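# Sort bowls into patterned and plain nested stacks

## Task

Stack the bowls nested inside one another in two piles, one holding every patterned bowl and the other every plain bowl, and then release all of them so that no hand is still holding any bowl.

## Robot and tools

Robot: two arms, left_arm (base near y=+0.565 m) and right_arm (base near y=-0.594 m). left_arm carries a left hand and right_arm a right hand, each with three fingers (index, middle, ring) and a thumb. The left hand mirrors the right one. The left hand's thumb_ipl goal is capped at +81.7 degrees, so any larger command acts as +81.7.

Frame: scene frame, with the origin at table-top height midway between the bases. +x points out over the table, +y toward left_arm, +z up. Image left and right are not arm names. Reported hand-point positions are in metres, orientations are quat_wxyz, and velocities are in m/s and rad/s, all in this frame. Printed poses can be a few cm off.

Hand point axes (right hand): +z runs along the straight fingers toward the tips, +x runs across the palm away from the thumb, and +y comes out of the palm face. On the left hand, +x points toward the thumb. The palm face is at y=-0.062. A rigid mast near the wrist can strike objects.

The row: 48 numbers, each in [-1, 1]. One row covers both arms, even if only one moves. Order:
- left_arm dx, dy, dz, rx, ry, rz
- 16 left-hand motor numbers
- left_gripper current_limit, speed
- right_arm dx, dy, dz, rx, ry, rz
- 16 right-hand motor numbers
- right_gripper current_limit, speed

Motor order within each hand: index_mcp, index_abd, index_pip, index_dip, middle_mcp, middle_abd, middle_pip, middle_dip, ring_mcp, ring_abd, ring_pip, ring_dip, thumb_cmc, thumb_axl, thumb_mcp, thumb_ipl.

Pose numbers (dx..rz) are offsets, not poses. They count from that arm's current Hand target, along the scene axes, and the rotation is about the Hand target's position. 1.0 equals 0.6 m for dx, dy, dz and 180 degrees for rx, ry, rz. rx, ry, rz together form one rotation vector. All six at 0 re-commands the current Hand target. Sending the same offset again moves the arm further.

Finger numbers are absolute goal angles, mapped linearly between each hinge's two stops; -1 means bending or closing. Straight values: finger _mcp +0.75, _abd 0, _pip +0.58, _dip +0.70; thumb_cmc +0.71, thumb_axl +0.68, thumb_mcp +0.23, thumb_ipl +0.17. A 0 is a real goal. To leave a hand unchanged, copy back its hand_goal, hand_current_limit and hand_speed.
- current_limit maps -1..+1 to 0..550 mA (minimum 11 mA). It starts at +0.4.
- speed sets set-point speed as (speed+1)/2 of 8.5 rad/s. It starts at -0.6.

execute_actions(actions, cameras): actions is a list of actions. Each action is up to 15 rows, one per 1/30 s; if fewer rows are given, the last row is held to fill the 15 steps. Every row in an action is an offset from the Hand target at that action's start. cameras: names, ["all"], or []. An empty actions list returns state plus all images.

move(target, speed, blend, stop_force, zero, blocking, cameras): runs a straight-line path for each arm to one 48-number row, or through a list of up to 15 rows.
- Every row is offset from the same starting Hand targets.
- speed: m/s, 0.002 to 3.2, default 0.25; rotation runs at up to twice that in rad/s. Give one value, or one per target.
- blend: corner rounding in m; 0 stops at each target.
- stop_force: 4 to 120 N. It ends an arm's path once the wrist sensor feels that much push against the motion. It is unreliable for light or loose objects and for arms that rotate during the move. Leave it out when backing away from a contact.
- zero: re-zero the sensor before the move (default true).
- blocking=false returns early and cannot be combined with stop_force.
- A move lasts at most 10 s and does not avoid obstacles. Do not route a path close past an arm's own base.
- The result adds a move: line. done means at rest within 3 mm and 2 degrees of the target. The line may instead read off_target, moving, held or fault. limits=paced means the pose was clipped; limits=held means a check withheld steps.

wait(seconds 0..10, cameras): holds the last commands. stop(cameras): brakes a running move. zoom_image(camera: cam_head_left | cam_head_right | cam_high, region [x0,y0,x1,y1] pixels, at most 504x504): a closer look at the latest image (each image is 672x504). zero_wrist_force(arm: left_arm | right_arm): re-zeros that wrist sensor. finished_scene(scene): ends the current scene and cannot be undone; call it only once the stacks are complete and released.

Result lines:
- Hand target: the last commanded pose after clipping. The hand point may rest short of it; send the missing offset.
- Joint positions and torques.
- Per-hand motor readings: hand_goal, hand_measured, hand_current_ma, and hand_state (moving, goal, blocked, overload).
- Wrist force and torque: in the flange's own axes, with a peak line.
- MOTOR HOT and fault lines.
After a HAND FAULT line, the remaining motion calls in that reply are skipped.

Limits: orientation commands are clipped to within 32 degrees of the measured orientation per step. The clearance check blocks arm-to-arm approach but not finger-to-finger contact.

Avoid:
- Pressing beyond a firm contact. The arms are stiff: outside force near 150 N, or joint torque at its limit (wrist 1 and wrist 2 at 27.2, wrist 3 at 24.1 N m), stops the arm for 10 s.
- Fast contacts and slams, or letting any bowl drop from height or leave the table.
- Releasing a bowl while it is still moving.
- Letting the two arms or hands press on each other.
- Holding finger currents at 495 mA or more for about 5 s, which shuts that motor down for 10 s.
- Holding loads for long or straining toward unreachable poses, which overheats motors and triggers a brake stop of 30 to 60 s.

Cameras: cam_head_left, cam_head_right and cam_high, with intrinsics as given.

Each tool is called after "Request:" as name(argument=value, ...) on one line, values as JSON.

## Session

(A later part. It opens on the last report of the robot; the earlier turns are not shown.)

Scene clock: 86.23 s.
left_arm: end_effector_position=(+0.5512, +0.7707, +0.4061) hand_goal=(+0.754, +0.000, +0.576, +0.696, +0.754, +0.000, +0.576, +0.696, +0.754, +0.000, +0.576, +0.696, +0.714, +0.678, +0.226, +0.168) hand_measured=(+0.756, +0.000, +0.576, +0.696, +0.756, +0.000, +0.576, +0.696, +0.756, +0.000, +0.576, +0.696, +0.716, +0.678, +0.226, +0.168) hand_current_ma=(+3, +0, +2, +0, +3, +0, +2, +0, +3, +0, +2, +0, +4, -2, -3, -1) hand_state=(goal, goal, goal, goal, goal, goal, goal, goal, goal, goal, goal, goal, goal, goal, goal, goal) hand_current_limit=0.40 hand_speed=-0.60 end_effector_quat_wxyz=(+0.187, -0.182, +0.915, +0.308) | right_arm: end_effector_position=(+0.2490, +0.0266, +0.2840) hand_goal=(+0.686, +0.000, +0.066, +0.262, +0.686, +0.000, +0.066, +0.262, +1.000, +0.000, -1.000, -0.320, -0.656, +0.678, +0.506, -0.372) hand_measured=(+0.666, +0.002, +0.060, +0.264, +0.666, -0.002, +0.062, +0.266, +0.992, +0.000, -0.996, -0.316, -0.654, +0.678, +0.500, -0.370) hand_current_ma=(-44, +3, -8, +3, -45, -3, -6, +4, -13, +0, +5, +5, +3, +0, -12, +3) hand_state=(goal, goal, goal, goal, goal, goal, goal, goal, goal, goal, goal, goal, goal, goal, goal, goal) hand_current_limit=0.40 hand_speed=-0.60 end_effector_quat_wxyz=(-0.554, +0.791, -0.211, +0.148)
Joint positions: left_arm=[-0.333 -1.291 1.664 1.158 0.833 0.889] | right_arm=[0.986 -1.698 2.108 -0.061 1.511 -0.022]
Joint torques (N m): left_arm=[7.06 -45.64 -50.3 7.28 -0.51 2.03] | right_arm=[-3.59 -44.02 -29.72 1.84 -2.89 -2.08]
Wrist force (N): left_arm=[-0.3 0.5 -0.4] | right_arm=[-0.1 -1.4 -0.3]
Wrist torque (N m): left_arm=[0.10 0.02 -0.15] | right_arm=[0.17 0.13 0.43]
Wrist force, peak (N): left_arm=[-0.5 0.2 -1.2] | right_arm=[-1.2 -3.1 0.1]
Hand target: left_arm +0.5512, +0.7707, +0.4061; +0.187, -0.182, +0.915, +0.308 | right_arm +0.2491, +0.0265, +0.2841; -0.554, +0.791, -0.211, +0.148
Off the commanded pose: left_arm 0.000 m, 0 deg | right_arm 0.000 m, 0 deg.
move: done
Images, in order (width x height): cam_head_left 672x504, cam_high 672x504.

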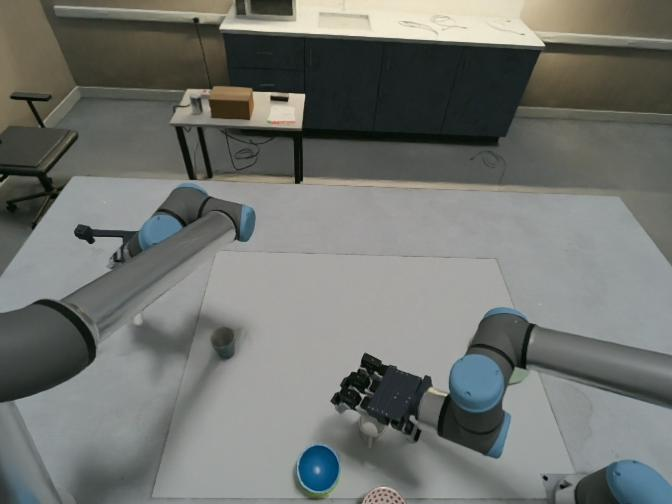

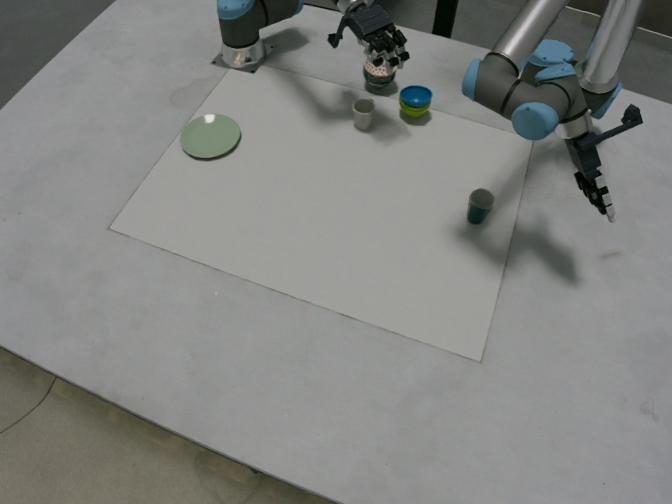

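Request:
move(target=[[0,0,0,0,0,0,0.754,0,0.576,0.696,0.754,0,0.576,0.696,0.754,0,0.576,0.696,0.714,0.678,0.226,0.168,0.4,-0.6,-0.1257,0.1578,-0.07,0,0,0.08333,0.339,0,0.142,0.265,0.339,0,0.142,0.265,1.0,0,-1.0,-0.32,0.714,0.678,0.226,0.168,0.4,-0.4],[0,0,0,0,0,0,0.754,0,0.576,0.696,0.754,0,0.576,0.696,0.754,0,0.576,0.696,0.714,0.678,0.226,0.168,0.4,-0.6,-0.1257,0.1578,-0.2233,0,0,0.08333,0.339,0,0.142,0.265,0.339,0,0.142,0.265,1.0,0,-1.0,-0.32,0.714,0.678,0.226,0.168,0.4,-0.4]], speed=0.25, cameras=["cam_high","cam_head_left"])

Request:
zoom_image(camera="cam_high", region=[366, 40, 446, 124])

Request:
zoom_image(camera="cam_head_left", region=[270, 404, 390, 504])

Scene clock: 90.87 s.
left_arm: end_effector_position=(+0.5512, +0.7707, +0.4061) hand_goal=(+0.754, +0.000, +0.576, +0.696, +0.754, +0.000, +0.576, +0.696, +0.754, +0.000, +0.576, +0.696, +0.714, +0.678, +0.226, +0.168) hand_measured=(+0.756, +0.000, +0.576, +0.696, +0.756, +0.000, +0.576, +0.696, +0.756, +0.000, +0.576, +0.696, +0.716, +0.678, +0.226, +0.168) hand_current_ma=(+3, +0, +2, +0, +3, +0, +2, +0, +3, +0, +2, +0, +4, -2, -3, -1) hand_state=(goal, goal, goal, goal, goal, goal, goal, goal, goal, goal, goal, goal, goal, goal, goal, goal) hand_current_limit=0.40 hand_speed=-0.60 end_effector_quat_wxyz=(+0.187, -0.182, +0.915, +0.308) | right_arm: end_effector_position=(+0.1737, +0.1212, +0.1502) hand_goal=(+0.340, +0.000, +0.142, +0.266, +0.340, +0.000, +0.142, +0.266, +1.000, +0.000, -1.000, -0.320, +0.714, +0.678, +0.226, +0.168) hand_measured=(+0.336, +0.002, +0.138, +0.264, +0.336, -0.002, +0.138, +0.266, +0.992, +0.000, -0.996, -0.316, +0.692, +0.678, +0.226, +0.166) hand_current_ma=(-7, +3, -5, -1, -7, -3, -4, -1, -13, +0, +5, +5, -47, +0, +1, -4) hand_state=(goal, goal, goal, goal, goal, goal, goal, goal, goal, goal, goal, goal, blocked, goal, goal, goal) hand_current_limit=0.40 hand_speed=-0.40 end_effector_quat_wxyz=(-0.569, +0.812, -0.106, +0.075)
Joint positions: left_arm=[-0.333 -1.291 1.664 1.158 0.833 0.889] | right_arm=[1.122 -1.432 2.115 -0.329 1.392 -0.066]
Joint torques (N m): left_arm=[7.88 -45.69 -49.39 7.51 -0.81 1.51] | right_arm=[11.13 -35.56 -23.61 -3.94 0.97 1.56]
Wrist force (N): left_arm=[-0.1 0.3 -0.9] | right_arm=[-0.3 -1.0 0.2]
Wrist torque (N m): left_arm=[0.13 -0.02 -0.13] | right_arm=[0.20 0.23 0.35]
Wrist force, peak (N): left_arm=[-0.5 0.4 -1.2] | right_arm=[-0.1 -2.6 -0.8]
Hand target: left_arm +0.5512, +0.7707, +0.4061; +0.187, -0.182, +0.915, +0.308 | right_arm +0.1737, +0.1212, +0.1501; -0.569, +0.812, -0.106, +0.075
Off the commanded pose: left_arm 0.000 m, 0 deg | right_arm 0.000 m, 0 deg.
move: done
Images, in order (width x height): cam_head_left 672x504, cam_high 672x504.

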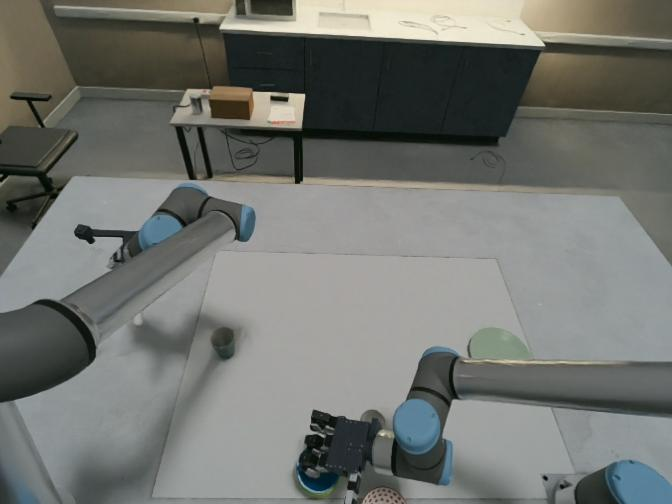

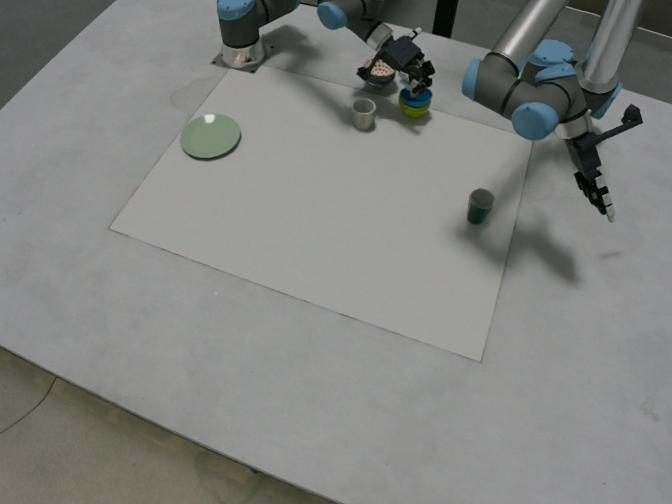

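Scaled by 6.000.

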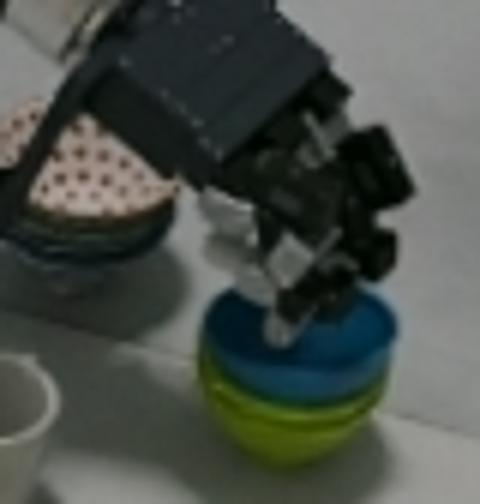

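Scaled by 4.200.

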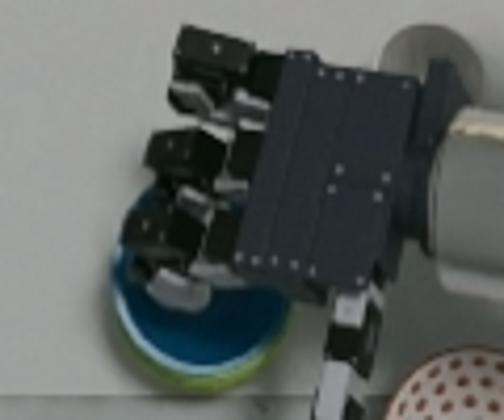

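Request:
move(target=[0,0,0,0,0,0,0.754,0,0.576,0.696,0.754,0,0.576,0.696,0.754,0,0.576,0.696,0.714,0.678,0.226,0.168,0.4,-0.6,-0.005,-0.01,-0.065,0,0,0,0.339,0,0.142,0.265,0.339,0,0.142,0.265,1.0,0,-1.0,-0.32,0.714,0.678,0.226,0.168,0.4,-0.4], speed=0.1)

Request:
move(target=[0,0,0,0,0,0,0.754,0,0.576,0.696,0.754,0,0.576,0.696,0.754,0,0.576,0.696,0.714,0.678,0.226,0.168,0.4,-0.6,0,0,-0.1,0,0,0,0.339,0,0.142,0.265,0.339,0,0.142,0.265,1.0,0,-1.0,-0.32,0.714,0.678,0.226,0.168,0.4,-0.4], speed=0.04, stop_force=8, cameras=["cam_high","cam_head_left"])

Request:
zoom_image(camera="cam_high", region=[386, 74, 446, 124])

Request:
zoom_image(camera="cam_head_left", region=[270, 404, 390, 504])

Scene clock: 92.20 s.
left_arm: end_effector_position=(+0.5512, +0.7707, +0.4061) hand_goal=(+0.754, +0.000, +0.576, +0.696, +0.754, +0.000, +0.576, +0.696, +0.754, +0.000, +0.576, +0.696, +0.714, +0.678, +0.226, +0.168) hand_measured=(+0.756, +0.000, +0.576, +0.696, +0.756, +0.000, +0.576, +0.696, +0.756, +0.000, +0.576, +0.696, +0.716, +0.678, +0.226, +0.168) hand_current_ma=(+3, +0, +2, +0, +3, +0, +2, +0, +3, +0, +2, +0, +4, -2, -3, -1) hand_state=(goal, goal, goal, goal, goal, goal, goal, goal, goal, goal, goal, goal, goal, goal, goal, goal) hand_current_limit=0.40 hand_speed=-0.60 end_effector_quat_wxyz=(+0.187, -0.182, +0.915, +0.308) | right_arm: end_effector_position=(+0.1707, +0.1152, +0.1112) hand_goal=(+0.340, +0.000, +0.142, +0.266, +0.340, +0.000, +0.142, +0.266, +1.000, +0.000, -1.000, -0.320, +0.714, +0.678, +0.226, +0.168) hand_measured=(+0.336, +0.002, +0.138, +0.264, +0.336, -0.002, +0.138, +0.266, +0.992, +0.000, -0.996, -0.316, +0.692, +0.678, +0.226, +0.166) hand_current_ma=(-7, +3, -5, -1, -7, -3, -4, -1, -13, +0, +5, +5, -47, +0, +1, -4) hand_state=(goal, goal, goal, goal, goal, goal, goal, goal, goal, goal, goal, goal, blocked, goal, goal, goal) hand_current_limit=0.40 hand_speed=-0.40 end_effector_quat_wxyz=(-0.569, +0.812, -0.106, +0.075)
Joint positions: left_arm=[-0.333 -1.291 1.664 1.158 0.833 0.889] | right_arm=[1.123 -1.392 2.157 -0.411 1.393 -0.066]
Joint torques (N m): left_arm=[7.61 -46.52 -50.05 7.1 -0.54 2] | right_arm=[11.43 -39.61 -20.81 -3.37 1.17 1.72]
Wrist force (N): left_arm=[-0.2 0.5 -0.8] | right_arm=[-0.4 -1.2 0.1]
Wrist torque (N m): left_arm=[0.13 -0.01 -0.14] | right_arm=[0.17 0.22 0.32]
Wrist force, peak (N): left_arm=[0.0 0.6 -1.4] | right_arm=[-0.3 -1.7 -0.2]
Hand target: left_arm +0.5512, +0.7707, +0.4061; +0.187, -0.182, +0.915, +0.308 | right_arm +0.1707, +0.1152, +0.1111; -0.569, +0.812, -0.106, +0.075
Off the commanded pose: left_arm 0.000 m, 0 deg | right_arm 0.000 m, 0 deg.
move: done

Scene clock: 93.87 s.
left_arm: end_effector_position=(+0.5512, +0.7707, +0.4061) hand_goal=(+0.754, +0.000, +0.576, +0.696, +0.754, +0.000, +0.576, +0.696, +0.754, +0.000, +0.576, +0.696, +0.714, +0.678, +0.226, +0.168) hand_measured=(+0.756, +0.000, +0.576, +0.696, +0.756, +0.000, +0.576, +0.696, +0.756, +0.000, +0.576, +0.696, +0.716, +0.678, +0.226, +0.168) hand_current_ma=(+3, +0, +2, +0, +3, +0, +2, +0, +3, +0, +2, +0, +4, -2, -3, -1) hand_state=(goal, goal, goal, goal, goal, goal, goal, goal, goal, goal, goal, goal, goal, goal, goal, goal) hand_current_limit=0.40 hand_speed=-0.60 end_effector_quat_wxyz=(+0.187, -0.182, +0.915, +0.308) | right_arm: end_effector_position=(+0.1706, +0.1152, +0.0967) hand_goal=(+0.340, +0.000, +0.142, +0.266, +0.340, +0.000, +0.142, +0.266, +1.000, +0.000, -1.000, -0.320, +0.714, +0.678, +0.226, +0.168) hand_measured=(+0.334, +0.002, +0.138, +0.264, +0.334, +0.008, +0.134, +0.262, +0.992, +0.000, -0.996, -0.316, +0.692, +0.678, +0.226, +0.166) hand_current_ma=(-9, +2, -6, -3, -12, +12, -11, -7, -13, +0, +5, +5, -47, +0, +0, -4) hand_state=(goal, goal, goal, goal, goal, goal, goal, goal, goal, goal, goal, goal, blocked, goal, goal, goal) hand_current_limit=0.40 hand_speed=-0.40 end_effector_quat_wxyz=(-0.569, +0.812, -0.106, +0.075)
Joint positions: left_arm=[-0.333 -1.291 1.664 1.158 0.833 0.889] | right_arm=[1.123 -1.372 2.167 -0.441 1.393 -0.066]
Joint torques (N m): left_arm=[7.22 -44.69 -49.74 7.39 -0.71 1.96] | right_arm=[4.62 -66.03 -45.29 1.62 0.16 0.39]
Wrist force (N): left_arm=[0.3 0.1 -0.5] | right_arm=[-0.7 -1.2 0.0]
Wrist torque (N m): left_arm=[0.07 -0.06 -0.10] | right_arm=[0.16 0.20 0.34]
Wrist force, peak (N): left_arm=[-0.1 1.0 -1.0] | right_arm=[-2.2 -11.1 -4.7]
Hand target: left_arm +0.5512, +0.7707, +0.4061; +0.187, -0.182, +0.915, +0.308 | right_arm +0.1706, +0.1152, +0.0967; -0.569, +0.812, -0.106, +0.075 (not the last commanded pose)
Off the commanded pose: left_arm 0.000 m, 0 deg | right_arm 0.046 m, 0 deg.
move: contact (right_arm)
Images, in order (width x height): cam_head_left 672x504, cam_high 672x504.

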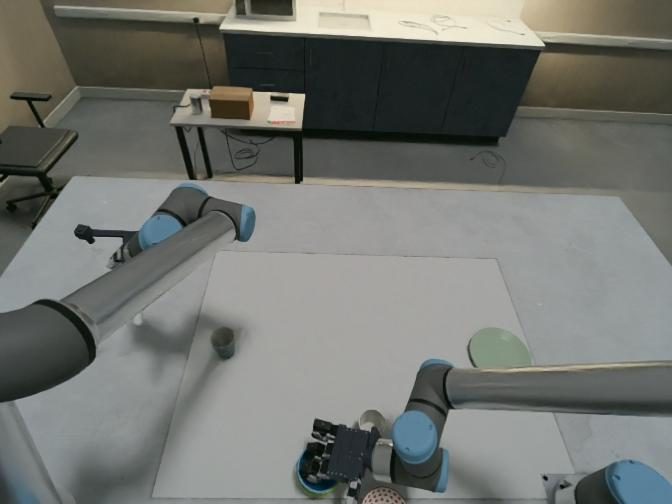

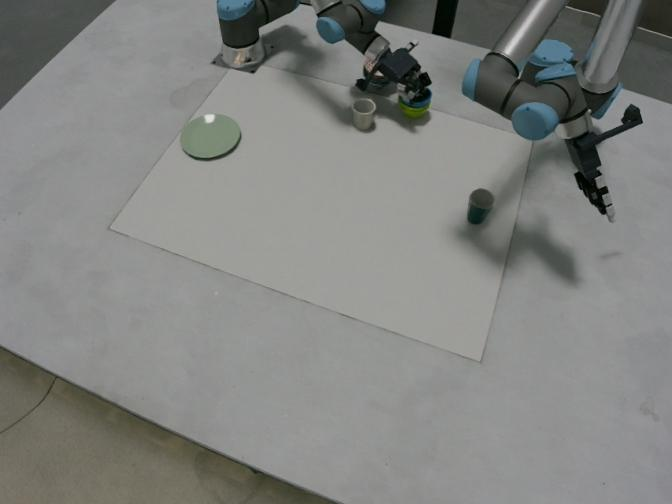

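Scaled by 8.400.

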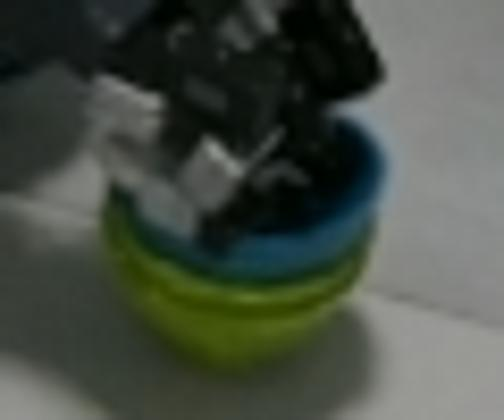

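Scaled by 4.200.

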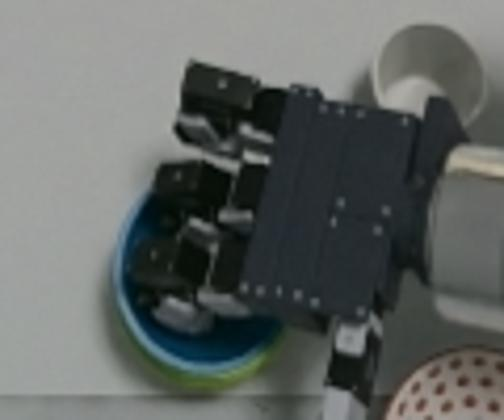

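Request:
move(target=[0,0,0,0,0,0,0.754,0,0.576,0.696,0.754,0,0.576,0.696,0.754,0,0.576,0.696,0.714,0.678,0.226,0.168,0.4,-0.6,0,0,-0.06,0,0,0,0.339,0,0.142,0.265,0.339,0,0.142,0.265,1.0,0,-1.0,-0.32,0.714,0.678,0.226,0.168,0.4,-0.4], speed=0.03, stop_force=16, cameras=["cam_high","cam_head_left"])

Request:
zoom_image(camera="cam_high", region=[386, 74, 446, 124])

Request:
zoom_image(camera="cam_head_left", region=[270, 404, 390, 504])

Scene clock: 95.67 s.
left_arm: end_effector_position=(+0.5512, +0.7707, +0.4061) hand_goal=(+0.754, +0.000, +0.576, +0.696, +0.754, +0.000, +0.576, +0.696, +0.754, +0.000, +0.576, +0.696, +0.714, +0.678, +0.226, +0.168) hand_measured=(+0.756, +0.000, +0.576, +0.696, +0.756, +0.000, +0.576, +0.696, +0.756, +0.000, +0.576, +0.696, +0.716, +0.678, +0.226, +0.168) hand_current_ma=(+3, +0, +2, +0, +3, +0, +2, +0, +3, +0, +2, +0, +4, -2, -3, -1) hand_state=(goal, goal, goal, goal, goal, goal, goal, goal, goal, goal, goal, goal, goal, goal, goal, goal) hand_current_limit=0.40 hand_speed=-0.60 end_effector_quat_wxyz=(+0.187, -0.182, +0.915, +0.308) | right_arm: end_effector_position=(+0.1707, +0.1153, +0.0908) hand_goal=(+0.340, +0.000, +0.142, +0.266, +0.340, +0.000, +0.142, +0.266, +1.000, +0.000, -1.000, -0.320, +0.714, +0.678, +0.226, +0.168) hand_measured=(+0.338, +0.002, +0.112, +0.242, +0.344, +0.018, +0.106, +0.226, +0.992, +0.000, -0.996, -0.316, +0.692, +0.678, +0.226, +0.166) hand_current_ma=(-3, +1, -69, -52, +6, +30, -90, -105, -13, +0, +5, +5, -47, +0, +0, -4) hand_state=(goal, goal, blocked, blocked, goal, goal, blocked, blocked, goal, goal, goal, goal, blocked, goal, goal, goal) hand_current_limit=0.40 hand_speed=-0.40 end_effector_quat_wxyz=(-0.569, +0.812, -0.106, +0.075)
Joint positions: left_arm=[-0.333 -1.291 1.664 1.158 0.833 0.889] | right_arm=[1.123 -1.363 2.171 -0.454 1.393 -0.066]
Joint torques (N m): left_arm=[6.62 -45.89 -49.62 6.8 -0.38 1.64] | right_arm=[4.6 -60.54 -40.7 3.36 -0.09 -0.15]
Wrist force (N): left_arm=[-0.3 0.3 -0.7] | right_arm=[-0.7 -7.8 -3.6]
Wrist torque (N m): left_arm=[0.10 0.02 -0.16] | right_arm=[0.41 0.15 0.29]
Wrist force, peak (N): left_arm=[-0.6 0.3 -1.2] | right_arm=[-2.2 -19.8 -10.0]
Hand target: left_arm +0.5512, +0.7707, +0.4061; +0.187, -0.182, +0.915, +0.308 | right_arm +0.1707, +0.1153, +0.0908; -0.569, +0.812, -0.106, +0.075 (not the last commanded pose)
Off the commanded pose: left_arm 0.000 m, 0 deg | right_arm 0.030 m, 0 deg.
move: contact (right_arm)
Images, in order (width x height): cam_head_left 672x504, cam_high 672x504.

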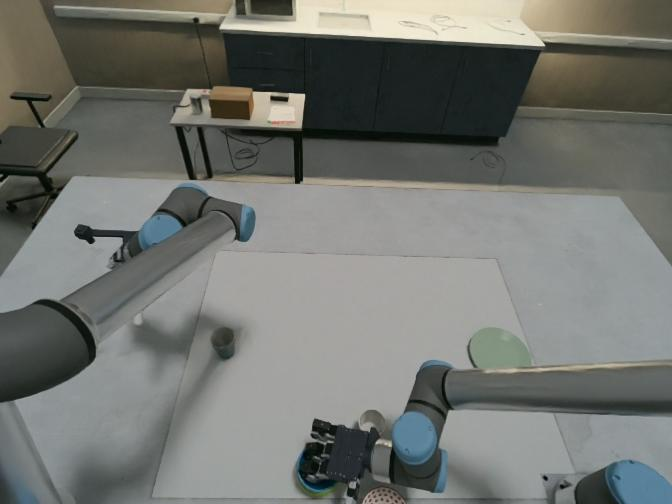

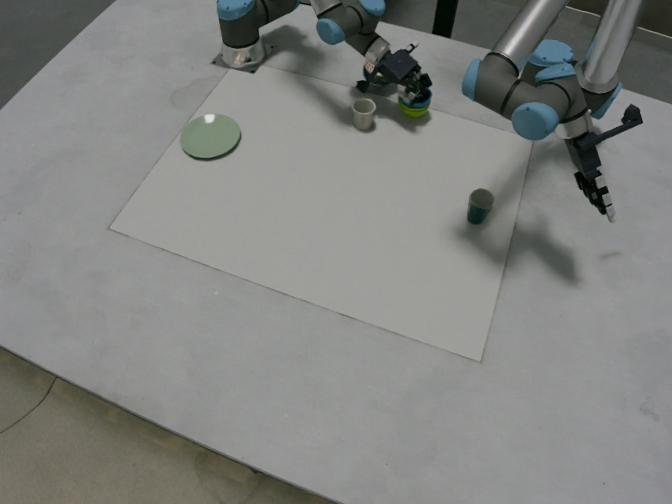

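Scaled by 8.400.

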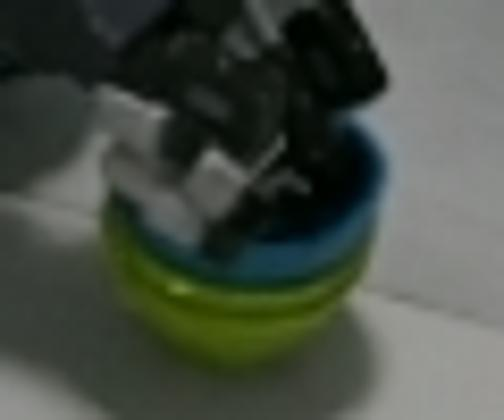

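Scaled by 4.200.

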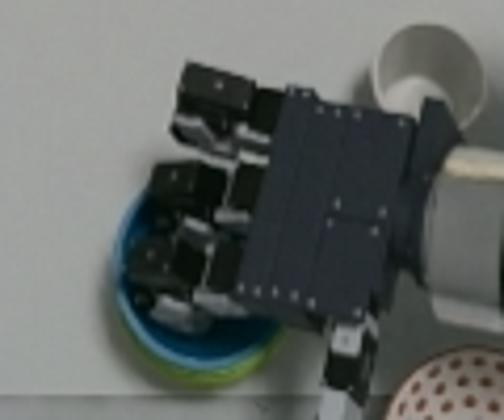

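Request:
move(target=[[0,0,0,0,0,0,0.754,0,0.576,0.696,0.754,0,0.576,0.696,0.754,0,0.576,0.696,0.714,0.678,0.226,0.168,0.4,-0.6,0,0,0.12,0,0,0,0.339,0,0.142,0.265,0.339,0,0.142,0.265,1.0,0,-1.0,-0.32,0.714,0.678,0.226,0.168,0.4,-0.4],[0,0,0,0,0,0,0.754,0,0.576,0.696,0.754,0,0.576,0.696,0.754,0,0.576,0.696,0.714,0.678,0.226,0.168,0.4,-0.6,0.0,-0.15,0.25,0,0,0,0.339,0,0.142,0.265,0.339,0,0.142,0.265,1.0,0,-1.0,-0.32,0.714,0.678,0.226,0.168,0.4,-0.4]], speed=0.25, blend=0.03, cameras=["cam_high","cam_head_left"])

Request:
zoom_image(camera="cam_high", region=[394, 80, 438, 124])

Request:
zoom_image(camera="cam_head_left", region=[286, 436, 346, 504])

Scene clock: 97.47 s.
left_arm: end_effector_position=(+0.5512, +0.7707, +0.4061) hand_goal=(+0.754, +0.000, +0.576, +0.696, +0.754, +0.000, +0.576, +0.696, +0.754, +0.000, +0.576, +0.696, +0.714, +0.678, +0.226, +0.168) hand_measured=(+0.756, +0.000, +0.576, +0.696, +0.756, +0.000, +0.576, +0.696, +0.756, +0.000, +0.576, +0.696, +0.716, +0.678, +0.226, +0.168) hand_current_ma=(+3, +0, +2, +0, +3, +0, +2, +0, +3, +0, +2, +0, +4, -2, -3, -1) hand_state=(goal, goal, goal, goal, goal, goal, goal, goal, goal, goal, goal, goal, goal, goal, goal, goal) hand_current_limit=0.40 hand_speed=-0.60 end_effector_quat_wxyz=(+0.187, -0.182, +0.915, +0.308) | right_arm: end_effector_position=(+0.1707, +0.0254, +0.2407) hand_goal=(+0.340, +0.000, +0.142, +0.266, +0.340, +0.000, +0.142, +0.266, +1.000, +0.000, -1.000, -0.320, +0.714, +0.678, +0.226, +0.168) hand_measured=(+0.334, +0.000, +0.138, +0.264, +0.328, +0.004, +0.138, +0.262, +0.992, +0.000, -0.996, -0.316, +0.692, +0.678, +0.226, +0.166) hand_current_ma=(-8, +1, -5, -3, -22, +3, -4, -4, -13, +0, +5, +5, -47, +0, +0, -4) hand_state=(goal, goal, goal, goal, goal, goal, goal, goal, goal, goal, goal, goal, blocked, goal, goal, goal) hand_current_limit=0.40 hand_speed=-0.40 end_effector_quat_wxyz=(-0.569, +0.812, -0.106, +0.075)
Joint positions: left_arm=[-0.333 -1.291 1.664 1.158 0.833 0.889] | right_arm=[1.023 -1.697 2.192 -0.133 1.299 -0.102]
Joint torques (N m): left_arm=[5.67 -46.35 -50.97 7.13 -0.56 1.88] | right_arm=[-6.06 -46.89 -27.78 2.09 -3.79 -1.87]
Wrist force (N): left_arm=[0.2 0.6 -0.9] | right_arm=[0.3 -1.0 -0.3]
Wrist torque (N m): left_arm=[0.16 -0.05 -0.12] | right_arm=[0.20 0.10 0.40]
Wrist force, peak (N): left_arm=[-0.8 0.5 -1.1] | right_arm=[-0.6 -8.2 -3.6]
Hand target: left_arm +0.5512, +0.7707, +0.4061; +0.187, -0.182, +0.915, +0.308 | right_arm +0.1707, +0.0253, +0.2408; -0.569, +0.812, -0.106, +0.075
Off the commanded pose: left_arm 0.000 m, 0 deg | right_arm 0.000 m, 0 deg.
move: done
Images, in order (width x height): cam_head_left 672x504, cam_high 672x504.

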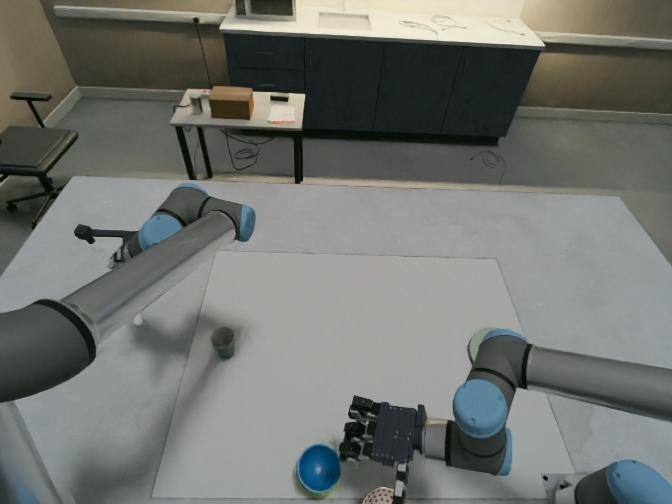

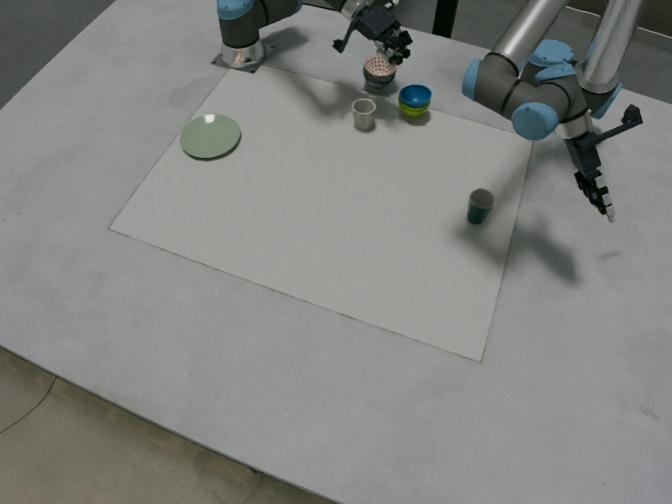

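Scaled by 11.455.

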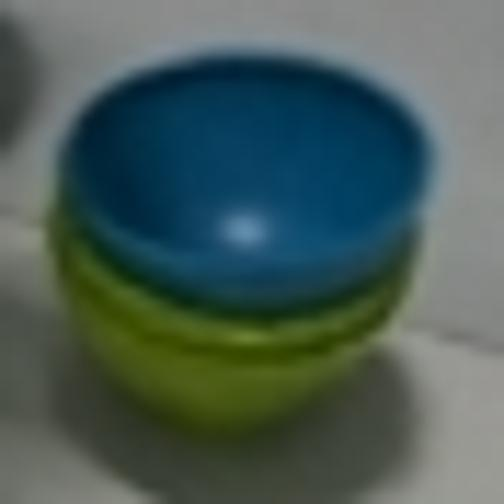

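Scaled by 7.412.

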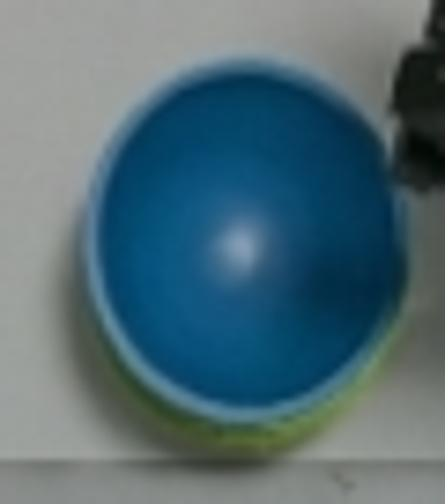

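Request:
zoom_image(camera="cam_high", region=[356, 45, 406, 95])

Scaled by 10.080.

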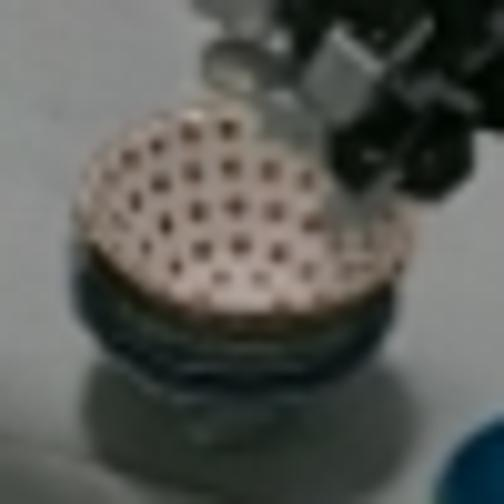

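Request:
wait(seconds=0, cameras=["all"])

Request:
zoom_image(camera="cam_high", region=[330, 20, 430, 110])

Request:
zoom_image(camera="cam_head_left", region=[250, 250, 450, 430])

Scene clock: 99.07 s.
left_arm: end_effector_position=(+0.5512, +0.7707, +0.4061) hand_goal=(+0.754, +0.000, +0.576, +0.696, +0.754, +0.000, +0.576, +0.696, +0.754, +0.000, +0.576, +0.696, +0.714, +0.678, +0.226, +0.168) hand_measured=(+0.756, +0.000, +0.576, +0.696, +0.756, +0.000, +0.576, +0.696, +0.756, +0.000, +0.576, +0.696, +0.716, +0.678, +0.226, +0.168) hand_current_ma=(+3, +0, +2, +0, +3, +0, +2, +0, +3, +0, +2, +0, +4, -2, -3, -1) hand_state=(goal, goal, goal, goal, goal, goal, goal, goal, goal, goal, goal, goal, goal, goal, goal, goal) hand_current_limit=0.40 hand_speed=-0.60 end_effector_quat_wxyz=(+0.187, -0.182, +0.915, +0.308) | right_arm: end_effector_position=(+0.1707, +0.0253, +0.2408) hand_goal=(+0.340, +0.000, +0.142, +0.266, +0.340, +0.000, +0.142, +0.266, +1.000, +0.000, -1.000, -0.320, +0.714, +0.678, +0.226, +0.168) hand_measured=(+0.334, +0.000, +0.138, +0.264, +0.328, +0.004, +0.138, +0.262, +0.992, +0.000, -0.996, -0.316, +0.692, +0.678, +0.226, +0.166) hand_current_ma=(-8, +1, -5, -3, -22, +3, -4, -4, -13, +0, +5, +5, -47, +0, +0, -4) hand_state=(goal, goal, goal, goal, goal, goal, goal, goal, goal, goal, goal, goal, blocked, goal, goal, goal) hand_current_limit=0.40 hand_speed=-0.40 end_effector_quat_wxyz=(-0.569, +0.812, -0.106, +0.075)
Joint positions: left_arm=[-0.333 -1.291 1.664 1.158 0.833 0.889] | right_arm=[1.022 -1.697 2.192 -0.133 1.299 -0.102]
Joint torques (N m): left_arm=[6.71 -46.39 -49.57 7.38 -0.71 1.9] | right_arm=[-6.26 -44.15 -28.3 2.09 -3.4 -1.41]
Wrist force (N): left_arm=[-0.3 0.4 -1.0] | right_arm=[0.6 -1.1 -0.3]
Wrist torque (N m): left_arm=[0.14 0.01 -0.15] | right_arm=[0.19 0.06 0.42]
Wrist force, peak (N): left_arm=[0.1 0.6 -1.2] | right_arm=[0.1 -1.4 -0.3]
Hand target: left_arm +0.5512, +0.7707, +0.4061; +0.187, -0.182, +0.915, +0.308 | right_arm +0.1707, +0.0253, +0.2408; -0.569, +0.812, -0.106, +0.075
Off the commanded pose: left_arm 0.000 m, 0 deg | right_arm 0.000 m, 0 deg.

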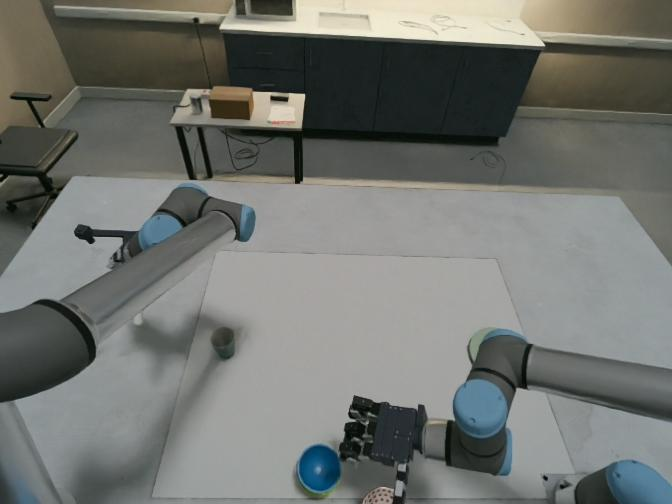

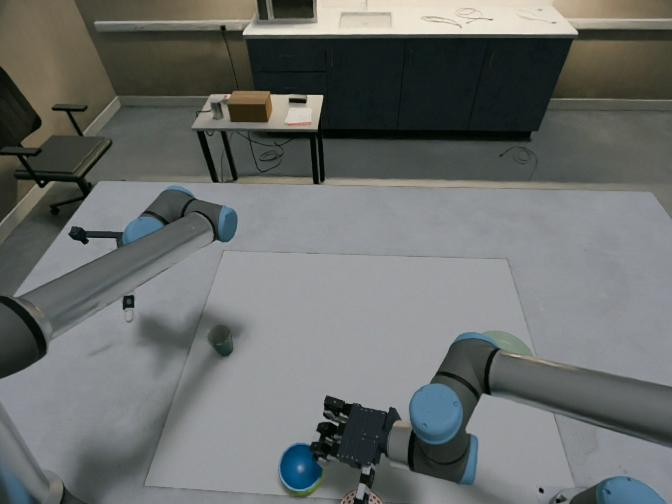

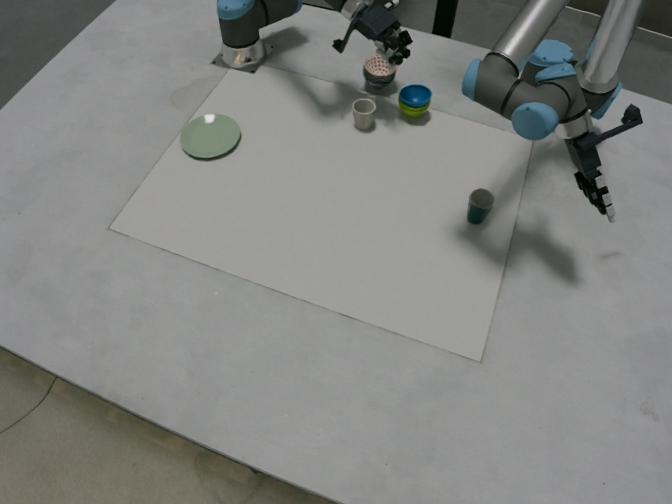

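Scaled by 5.040.

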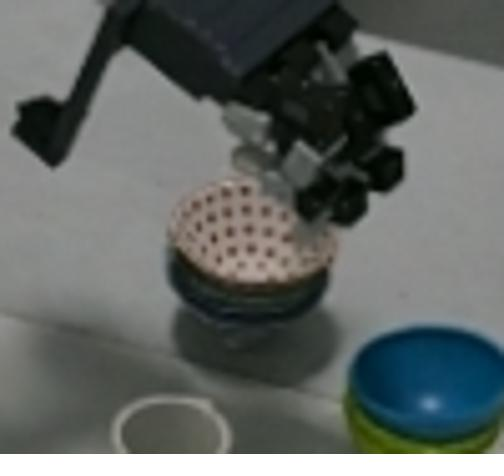

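Scaled by 2.520.

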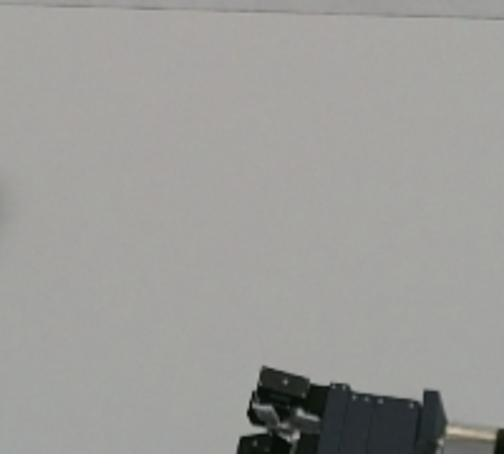

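Request:
move(target=[0,0,0,0,0,0,0.754,0,0.576,0.696,0.754,0,0.576,0.696,0.754,0,0.576,0.696,0.714,0.678,0.226,0.168,0.4,-0.6,-0.1678,-0.1255,-0.1347,0,0,0,0.339,0,0.142,0.265,0.339,0,0.142,0.265,1.0,0,-1.0,-0.32,0.714,0.678,0.226,0.168,0.4,-0.4], speed=0.15, cameras=["cam_high"])

Request:
zoom_image(camera="cam_high", region=[330, 20, 430, 110])

Scene clock: 101.13 s.
left_arm: end_effector_position=(+0.5512, +0.7707, +0.4061) hand_goal=(+0.754, +0.000, +0.576, +0.696, +0.754, +0.000, +0.576, +0.696, +0.754, +0.000, +0.576, +0.696, +0.714, +0.678, +0.226, +0.168) hand_measured=(+0.756, +0.000, +0.576, +0.696, +0.756, +0.000, +0.576, +0.696, +0.756, +0.000, +0.576, +0.696, +0.716, +0.678, +0.226, +0.168) hand_current_ma=(+3, +0, +2, +0, +3, +0, +2, +0, +3, +0, +2, +0, +4, -2, -3, -1) hand_state=(goal, goal, goal, goal, goal, goal, goal, goal, goal, goal, goal, goal, goal, goal, goal, goal) hand_current_limit=0.40 hand_speed=-0.60 end_effector_quat_wxyz=(+0.187, -0.182, +0.915, +0.308) | right_arm: end_effector_position=(+0.0701, -0.0500, +0.1601) hand_goal=(+0.340, +0.000, +0.142, +0.266, +0.340, +0.000, +0.142, +0.266, +1.000, +0.000, -1.000, -0.320, +0.714, +0.678, +0.226, +0.168) hand_measured=(+0.334, +0.000, +0.138, +0.264, +0.328, +0.004, +0.138, +0.262, +0.992, +0.000, -0.996, -0.316, +0.692, +0.678, +0.226, +0.166) hand_current_ma=(-8, +1, -5, -3, -22, +3, -4, -4, -13, +0, +5, +5, -47, +0, +0, -4) hand_state=(goal, goal, goal, goal, goal, goal, goal, goal, goal, goal, goal, goal, blocked, goal, goal, goal) hand_current_limit=0.40 hand_speed=-0.40 end_effector_quat_wxyz=(-0.569, +0.812, -0.106, +0.075)
Joint positions: left_arm=[-0.333 -1.291 1.664 1.158 0.833 0.889] | right_arm=[1.186 -1.76 2.409 -0.299 1.452 -0.044]
Joint torques (N m): left_arm=[5.94 -46.87 -50.03 6.92 -0.92 1.46] | right_arm=[10.33 -34.07 -24.14 -3.82 2.36 2.98]
Wrist force (N): left_arm=[-0.4 0.1 -0.5] | right_arm=[0.2 -1.2 -0.1]
Wrist torque (N m): left_arm=[0.05 0.03 -0.15] | right_arm=[0.21 0.19 0.27]
Wrist force, peak (N): left_arm=[0.3 0.4 -1.5] | right_arm=[1.0 -2.0 0.3]
Hand target: left_arm +0.5512, +0.7707, +0.4061; +0.187, -0.182, +0.915, +0.308 | right_arm +0.0700, -0.0500, +0.1600; -0.569, +0.812, -0.106, +0.075
Off the commanded pose: left_arm 0.000 m, 0 deg | right_arm 0.000 m, 0 deg.
move: done
Images, in order (width x height): cam_high 672x504.

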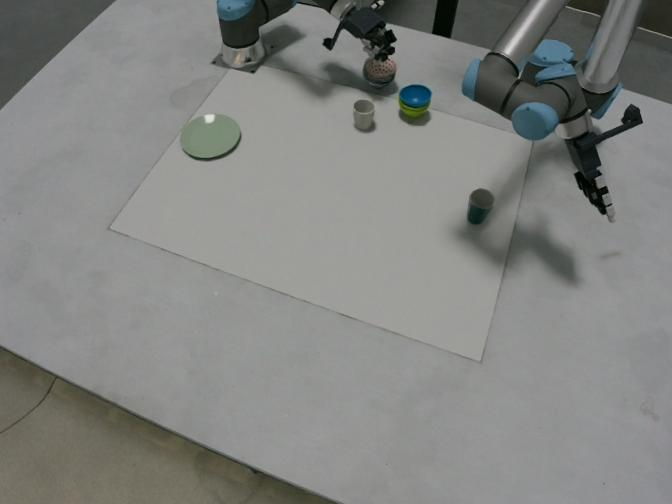

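Scaled by 5.040.

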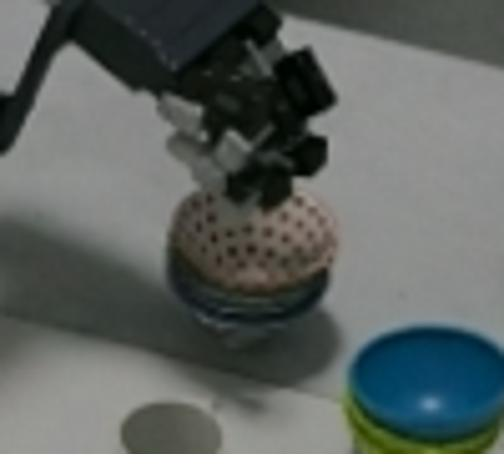

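Request:
move(target=[0,0,0,0,0,0,0.754,0,0.576,0.696,0.754,0,0.576,0.696,0.754,0,0.576,0.696,0.714,0.678,0.226,0.168,0.4,-0.6,0,0,-0.15,0,0,0,0.339,0,0.142,0.265,0.339,0,0.142,0.265,1.0,0,-1.0,-0.32,0.714,0.678,0.226,0.168,0.4,-0.4], speed=0.04, stop_force=10, cameras=["cam_high"])

Request:
zoom_image(camera="cam_high", region=[330, 20, 430, 110])

Scene clock: 104.07 s.
left_arm: end_effector_position=(+0.5512, +0.7707, +0.4061) hand_goal=(+0.754, +0.000, +0.576, +0.696, +0.754, +0.000, +0.576, +0.696, +0.754, +0.000, +0.576, +0.696, +0.714, +0.678, +0.226, +0.168) hand_measured=(+0.756, +0.000, +0.576, +0.696, +0.756, +0.000, +0.576, +0.696, +0.756, +0.000, +0.576, +0.696, +0.716, +0.678, +0.226, +0.168) hand_current_ma=(+3, +0, +2, +0, +3, +0, +2, +0, +3, +0, +2, +0, +4, -2, -3, -1) hand_state=(goal, goal, goal, goal, goal, goal, goal, goal, goal, goal, goal, goal, goal, goal, goal, goal) hand_current_limit=0.40 hand_speed=-0.60 end_effector_quat_wxyz=(+0.187, -0.182, +0.915, +0.308) | right_arm: end_effector_position=(+0.0700, -0.0502, +0.1009) hand_goal=(+0.340, +0.000, +0.142, +0.266, +0.340, +0.000, +0.142, +0.266, +1.000, +0.000, -1.000, -0.320, +0.714, +0.678, +0.226, +0.168) hand_measured=(+0.334, +0.000, +0.138, +0.264, +0.334, +0.010, +0.136, +0.260, +0.992, +0.000, -0.996, -0.316, +0.692, +0.678, +0.226, +0.166) hand_current_ma=(-9, -1, -6, -3, -9, +16, -9, -8, -13, +0, +5, +5, -47, +0, +0, -4) hand_state=(goal, goal, goal, goal, goal, goal, goal, goal, goal, goal, goal, goal, blocked, goal, goal, goal) hand_current_limit=0.40 hand_speed=-0.40 end_effector_quat_wxyz=(-0.569, +0.812, -0.106, +0.075)
Joint positions: left_arm=[-0.333 -1.291 1.664 1.158 0.833 0.889] | right_arm=[1.186 -1.66 2.469 -0.458 1.452 -0.044]
Joint torques (N m): left_arm=[4.57 -45.62 -49.69 6.98 -0.97 2.05] | right_arm=[0.18 -39.71 -44.83 1.89 -1.46 -0.04]
Wrist force (N): left_arm=[0.6 0.0 -0.6] | right_arm=[-0.3 -0.8 -0.2]
Wrist torque (N m): left_arm=[0.05 -0.10 -0.07] | right_arm=[0.24 0.18 0.26]
Wrist force, peak (N): left_arm=[-0.3 0.4 -1.5] | right_arm=[-1.5 -10.8 -5.1]
Hand target: left_arm +0.5512, +0.7707, +0.4061; +0.187, -0.182, +0.915, +0.308 | right_arm +0.0700, -0.0502, +0.1009; -0.569, +0.812, -0.106, +0.075 (not the last commanded pose)
Off the commanded pose: left_arm 0.000 m, 0 deg | right_arm 0.031 m, 0 deg.
move: contact (right_arm)
Images, in order (width x height): cam_high 672x504.

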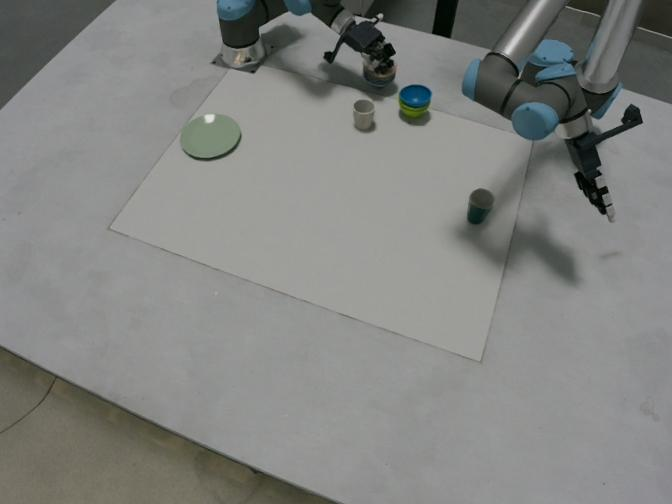

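Scaled by 5.040.

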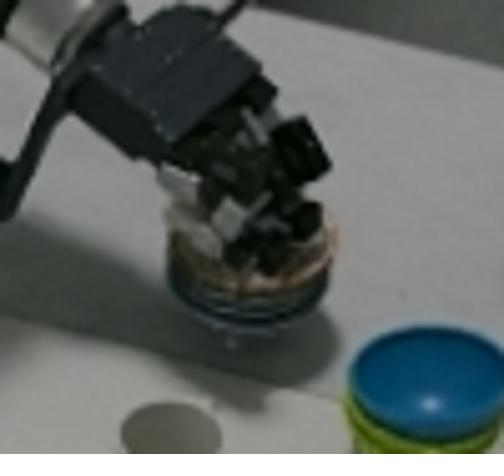

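Request:
move(target=[0,0,0,0,0,0,0.754,0,0.576,0.696,0.754,0,0.576,0.696,0.754,0,0.576,0.696,0.714,0.678,0.226,0.168,0.4,-0.6,0,0,-0.05,0,0,0,0.339,0,0.142,0.265,0.339,0,0.142,0.265,1.0,0,-1.0,-0.32,0.714,0.678,0.226,0.168,0.4,-0.4], speed=0.03, stop_force=18)

Request:
move(target=[0,0,0,0,0,0,0.754,0,0.576,0.696,0.754,0,0.576,0.696,0.754,0,0.576,0.696,0.714,0.678,0.226,0.168,0.4,-0.6,0,0,0.2,0,0,0,0.339,0,0.142,0.265,0.339,0,0.142,0.265,1.0,0,-1.0,-0.32,0.714,0.678,0.226,0.168,0.4,-0.4], speed=0.15, cameras=["cam_high"])

Request:
zoom_image(camera="cam_high", region=[330, 20, 430, 110])

Scene clock: 105.80 s.
left_arm: end_effector_position=(+0.5512, +0.7707, +0.4061) hand_goal=(+0.754, +0.000, +0.576, +0.696, +0.754, +0.000, +0.576, +0.696, +0.754, +0.000, +0.576, +0.696, +0.714, +0.678, +0.226, +0.168) hand_measured=(+0.756, +0.000, +0.576, +0.696, +0.756, +0.000, +0.576, +0.696, +0.756, +0.000, +0.576, +0.696, +0.716, +0.678, +0.226, +0.168) hand_current_ma=(+3, +0, +2, +0, +3, +0, +2, +0, +3, +0, +2, +0, +4, -2, -3, -1) hand_state=(goal, goal, goal, goal, goal, goal, goal, goal, goal, goal, goal, goal, goal, goal, goal, goal) hand_current_limit=0.40 hand_speed=-0.60 end_effector_quat_wxyz=(+0.187, -0.182, +0.915, +0.308) | right_arm: end_effector_position=(+0.0700, -0.0501, +0.0951) hand_goal=(+0.340, +0.000, +0.142, +0.266, +0.340, +0.000, +0.142, +0.266, +1.000, +0.000, -1.000, -0.320, +0.714, +0.678, +0.226, +0.168) hand_measured=(+0.344, +0.000, +0.108, +0.236, +0.344, +0.034, +0.118, +0.232, +0.992, +0.000, -0.996, -0.316, +0.692, +0.678, +0.226, +0.166) hand_current_ma=(+6, +0, -84, -72, +7, +73, -52, -83, -13, +0, +5, +5, -47, +0, +0, -4) hand_state=(goal, goal, blocked, blocked, goal, blocked, blocked, blocked, goal, goal, goal, goal, blocked, goal, goal, goal) hand_current_limit=0.40 hand_speed=-0.40 end_effector_quat_wxyz=(-0.569, +0.812, -0.106, +0.075)
Joint positions: left_arm=[-0.333 -1.291 1.664 1.158 0.833 0.889] | right_arm=[1.186 -1.649 2.474 -0.474 1.452 -0.044]
Joint torques (N m): left_arm=[3.8 -48.99 -49.58 7.28 -0.73 1.79] | right_arm=[0.81 -35.3 -40.74 3.31 0.24 -0.56]
Wrist force (N): left_arm=[0.0 0.5 -0.9] | right_arm=[-2.3 -7.0 -3.2]
Wrist torque (N m): left_arm=[0.15 -0.04 -0.13] | right_arm=[0.49 0.05 0.32]
Wrist force, peak (N): left_arm=[0.0 0.8 -1.2] | right_arm=[-3.2 -21.1 -9.4]
Hand target: left_arm +0.5512, +0.7707, +0.4061; +0.187, -0.182, +0.915, +0.308 | right_arm +0.0700, -0.0501, +0.0951; -0.569, +0.812, -0.106, +0.075 (not the last commanded pose)
Off the commanded pose: left_arm 0.000 m, 0 deg | right_arm 0.024 m, 0 deg.
move: contact (right_arm)

Scene clock: 107.27 s.
left_arm: end_effector_position=(+0.5512, +0.7707, +0.4061) hand_goal=(+0.754, +0.000, +0.576, +0.696, +0.754, +0.000, +0.576, +0.696, +0.754, +0.000, +0.576, +0.696, +0.714, +0.678, +0.226, +0.168) hand_measured=(+0.756, +0.000, +0.576, +0.696, +0.756, +0.000, +0.576, +0.696, +0.756, +0.000, +0.576, +0.696, +0.716, +0.678, +0.226, +0.168) hand_current_ma=(+3, +0, +2, +0, +3, +0, +2, +0, +3, +0, +2, +0, +4, -2, -3, -1) hand_state=(goal, goal, goal, goal, goal, goal, goal, goal, goal, goal, goal, goal, goal, goal, goal, goal) hand_current_limit=0.40 hand_speed=-0.60 end_effector_quat_wxyz=(+0.187, -0.182, +0.915, +0.308) | right_arm: end_effector_position=(+0.0700, -0.0501, +0.2149) hand_goal=(+0.340, +0.000, +0.142, +0.266, +0.340, +0.000, +0.142, +0.266, +1.000, +0.000, -1.000, -0.320, +0.714, +0.678, +0.226, +0.168) hand_measured=(+0.336, -0.002, +0.138, +0.264, +0.336, +0.004, +0.138, +0.262, +0.992, +0.000, -0.996, -0.316, +0.692, +0.678, +0.226, +0.166) hand_current_ma=(-6, -2, -6, -3, -6, +4, -4, -4, -13, +0, +5, +5, -47, +0, +0, -4) hand_state=(goal, goal, goal, goal, goal, goal, goal, goal, goal, goal, goal, goal, blocked, goal, goal, goal) hand_current_limit=0.40 hand_speed=-0.40 end_effector_quat_wxyz=(-0.569, +0.812, -0.106, +0.075) end_effector_velocity=(+0.000, -0.001, +0.001) end_effector_angular_velocity=(-0.002, +0.000, +0.000)
Joint positions: left_arm=[-0.333 -1.291 1.664 1.158 0.833 0.889] | right_arm=[1.186 -1.831 2.346 -0.164 1.452 -0.044]
Joint velocities: left_arm=[within noise] | right_arm=[0 -0.002 -0.001 0.005 0 0]
Joint torques (N m): left_arm=[4.32 -45.95 -49.97 7.1 -0.84 2.04] | right_arm=[-5.53 -31.48 -52.67 1.86 -1.71 -0.52]
Wrist force (N): left_arm=[-0.1 0.2 -1.0] | right_arm=[0.0 -1.7 0.1]
Wrist torque (N m): left_arm=[0.11 -0.03 -0.14] | right_arm=[0.13 0.18 0.22]
Wrist force, peak (N): left_arm=[0.5 0.7 -1.2] | right_arm=[-2.3 -7.1 -2.9]
Hand target: left_arm +0.5512, +0.7707, +0.4061; +0.187, -0.182, +0.915, +0.308 | right_arm +0.0700, -0.0501, +0.2151; -0.569, +0.812, -0.106, +0.075
Off the commanded pose: left_arm 0.000 m, 0 deg | right_arm 0.000 m, 0 deg.
move: done
Images, in order (width x height): cam_high 672x504.

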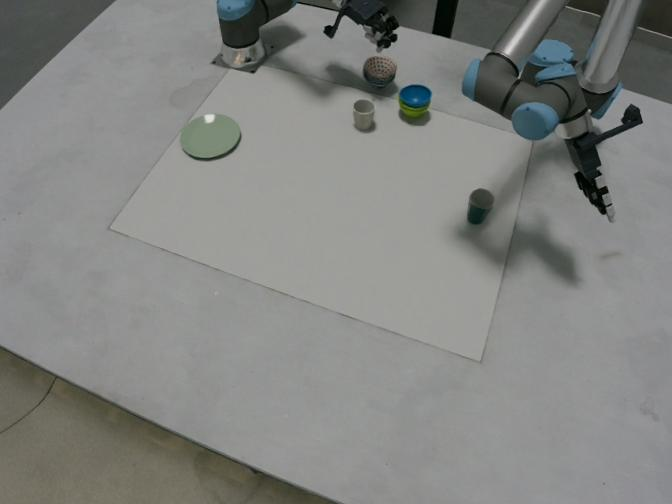

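Scaled by 5.040.

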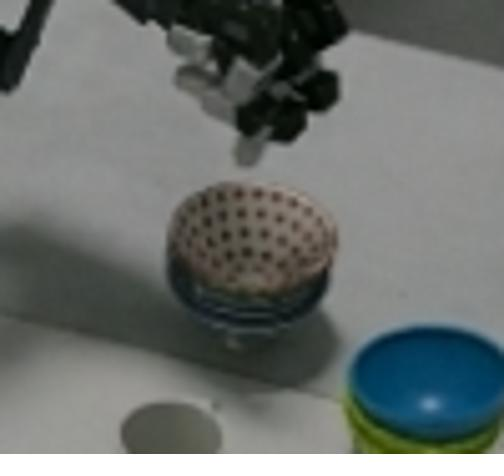

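Request:
finished_scene(scene=2)

The scene is finished: the task was done.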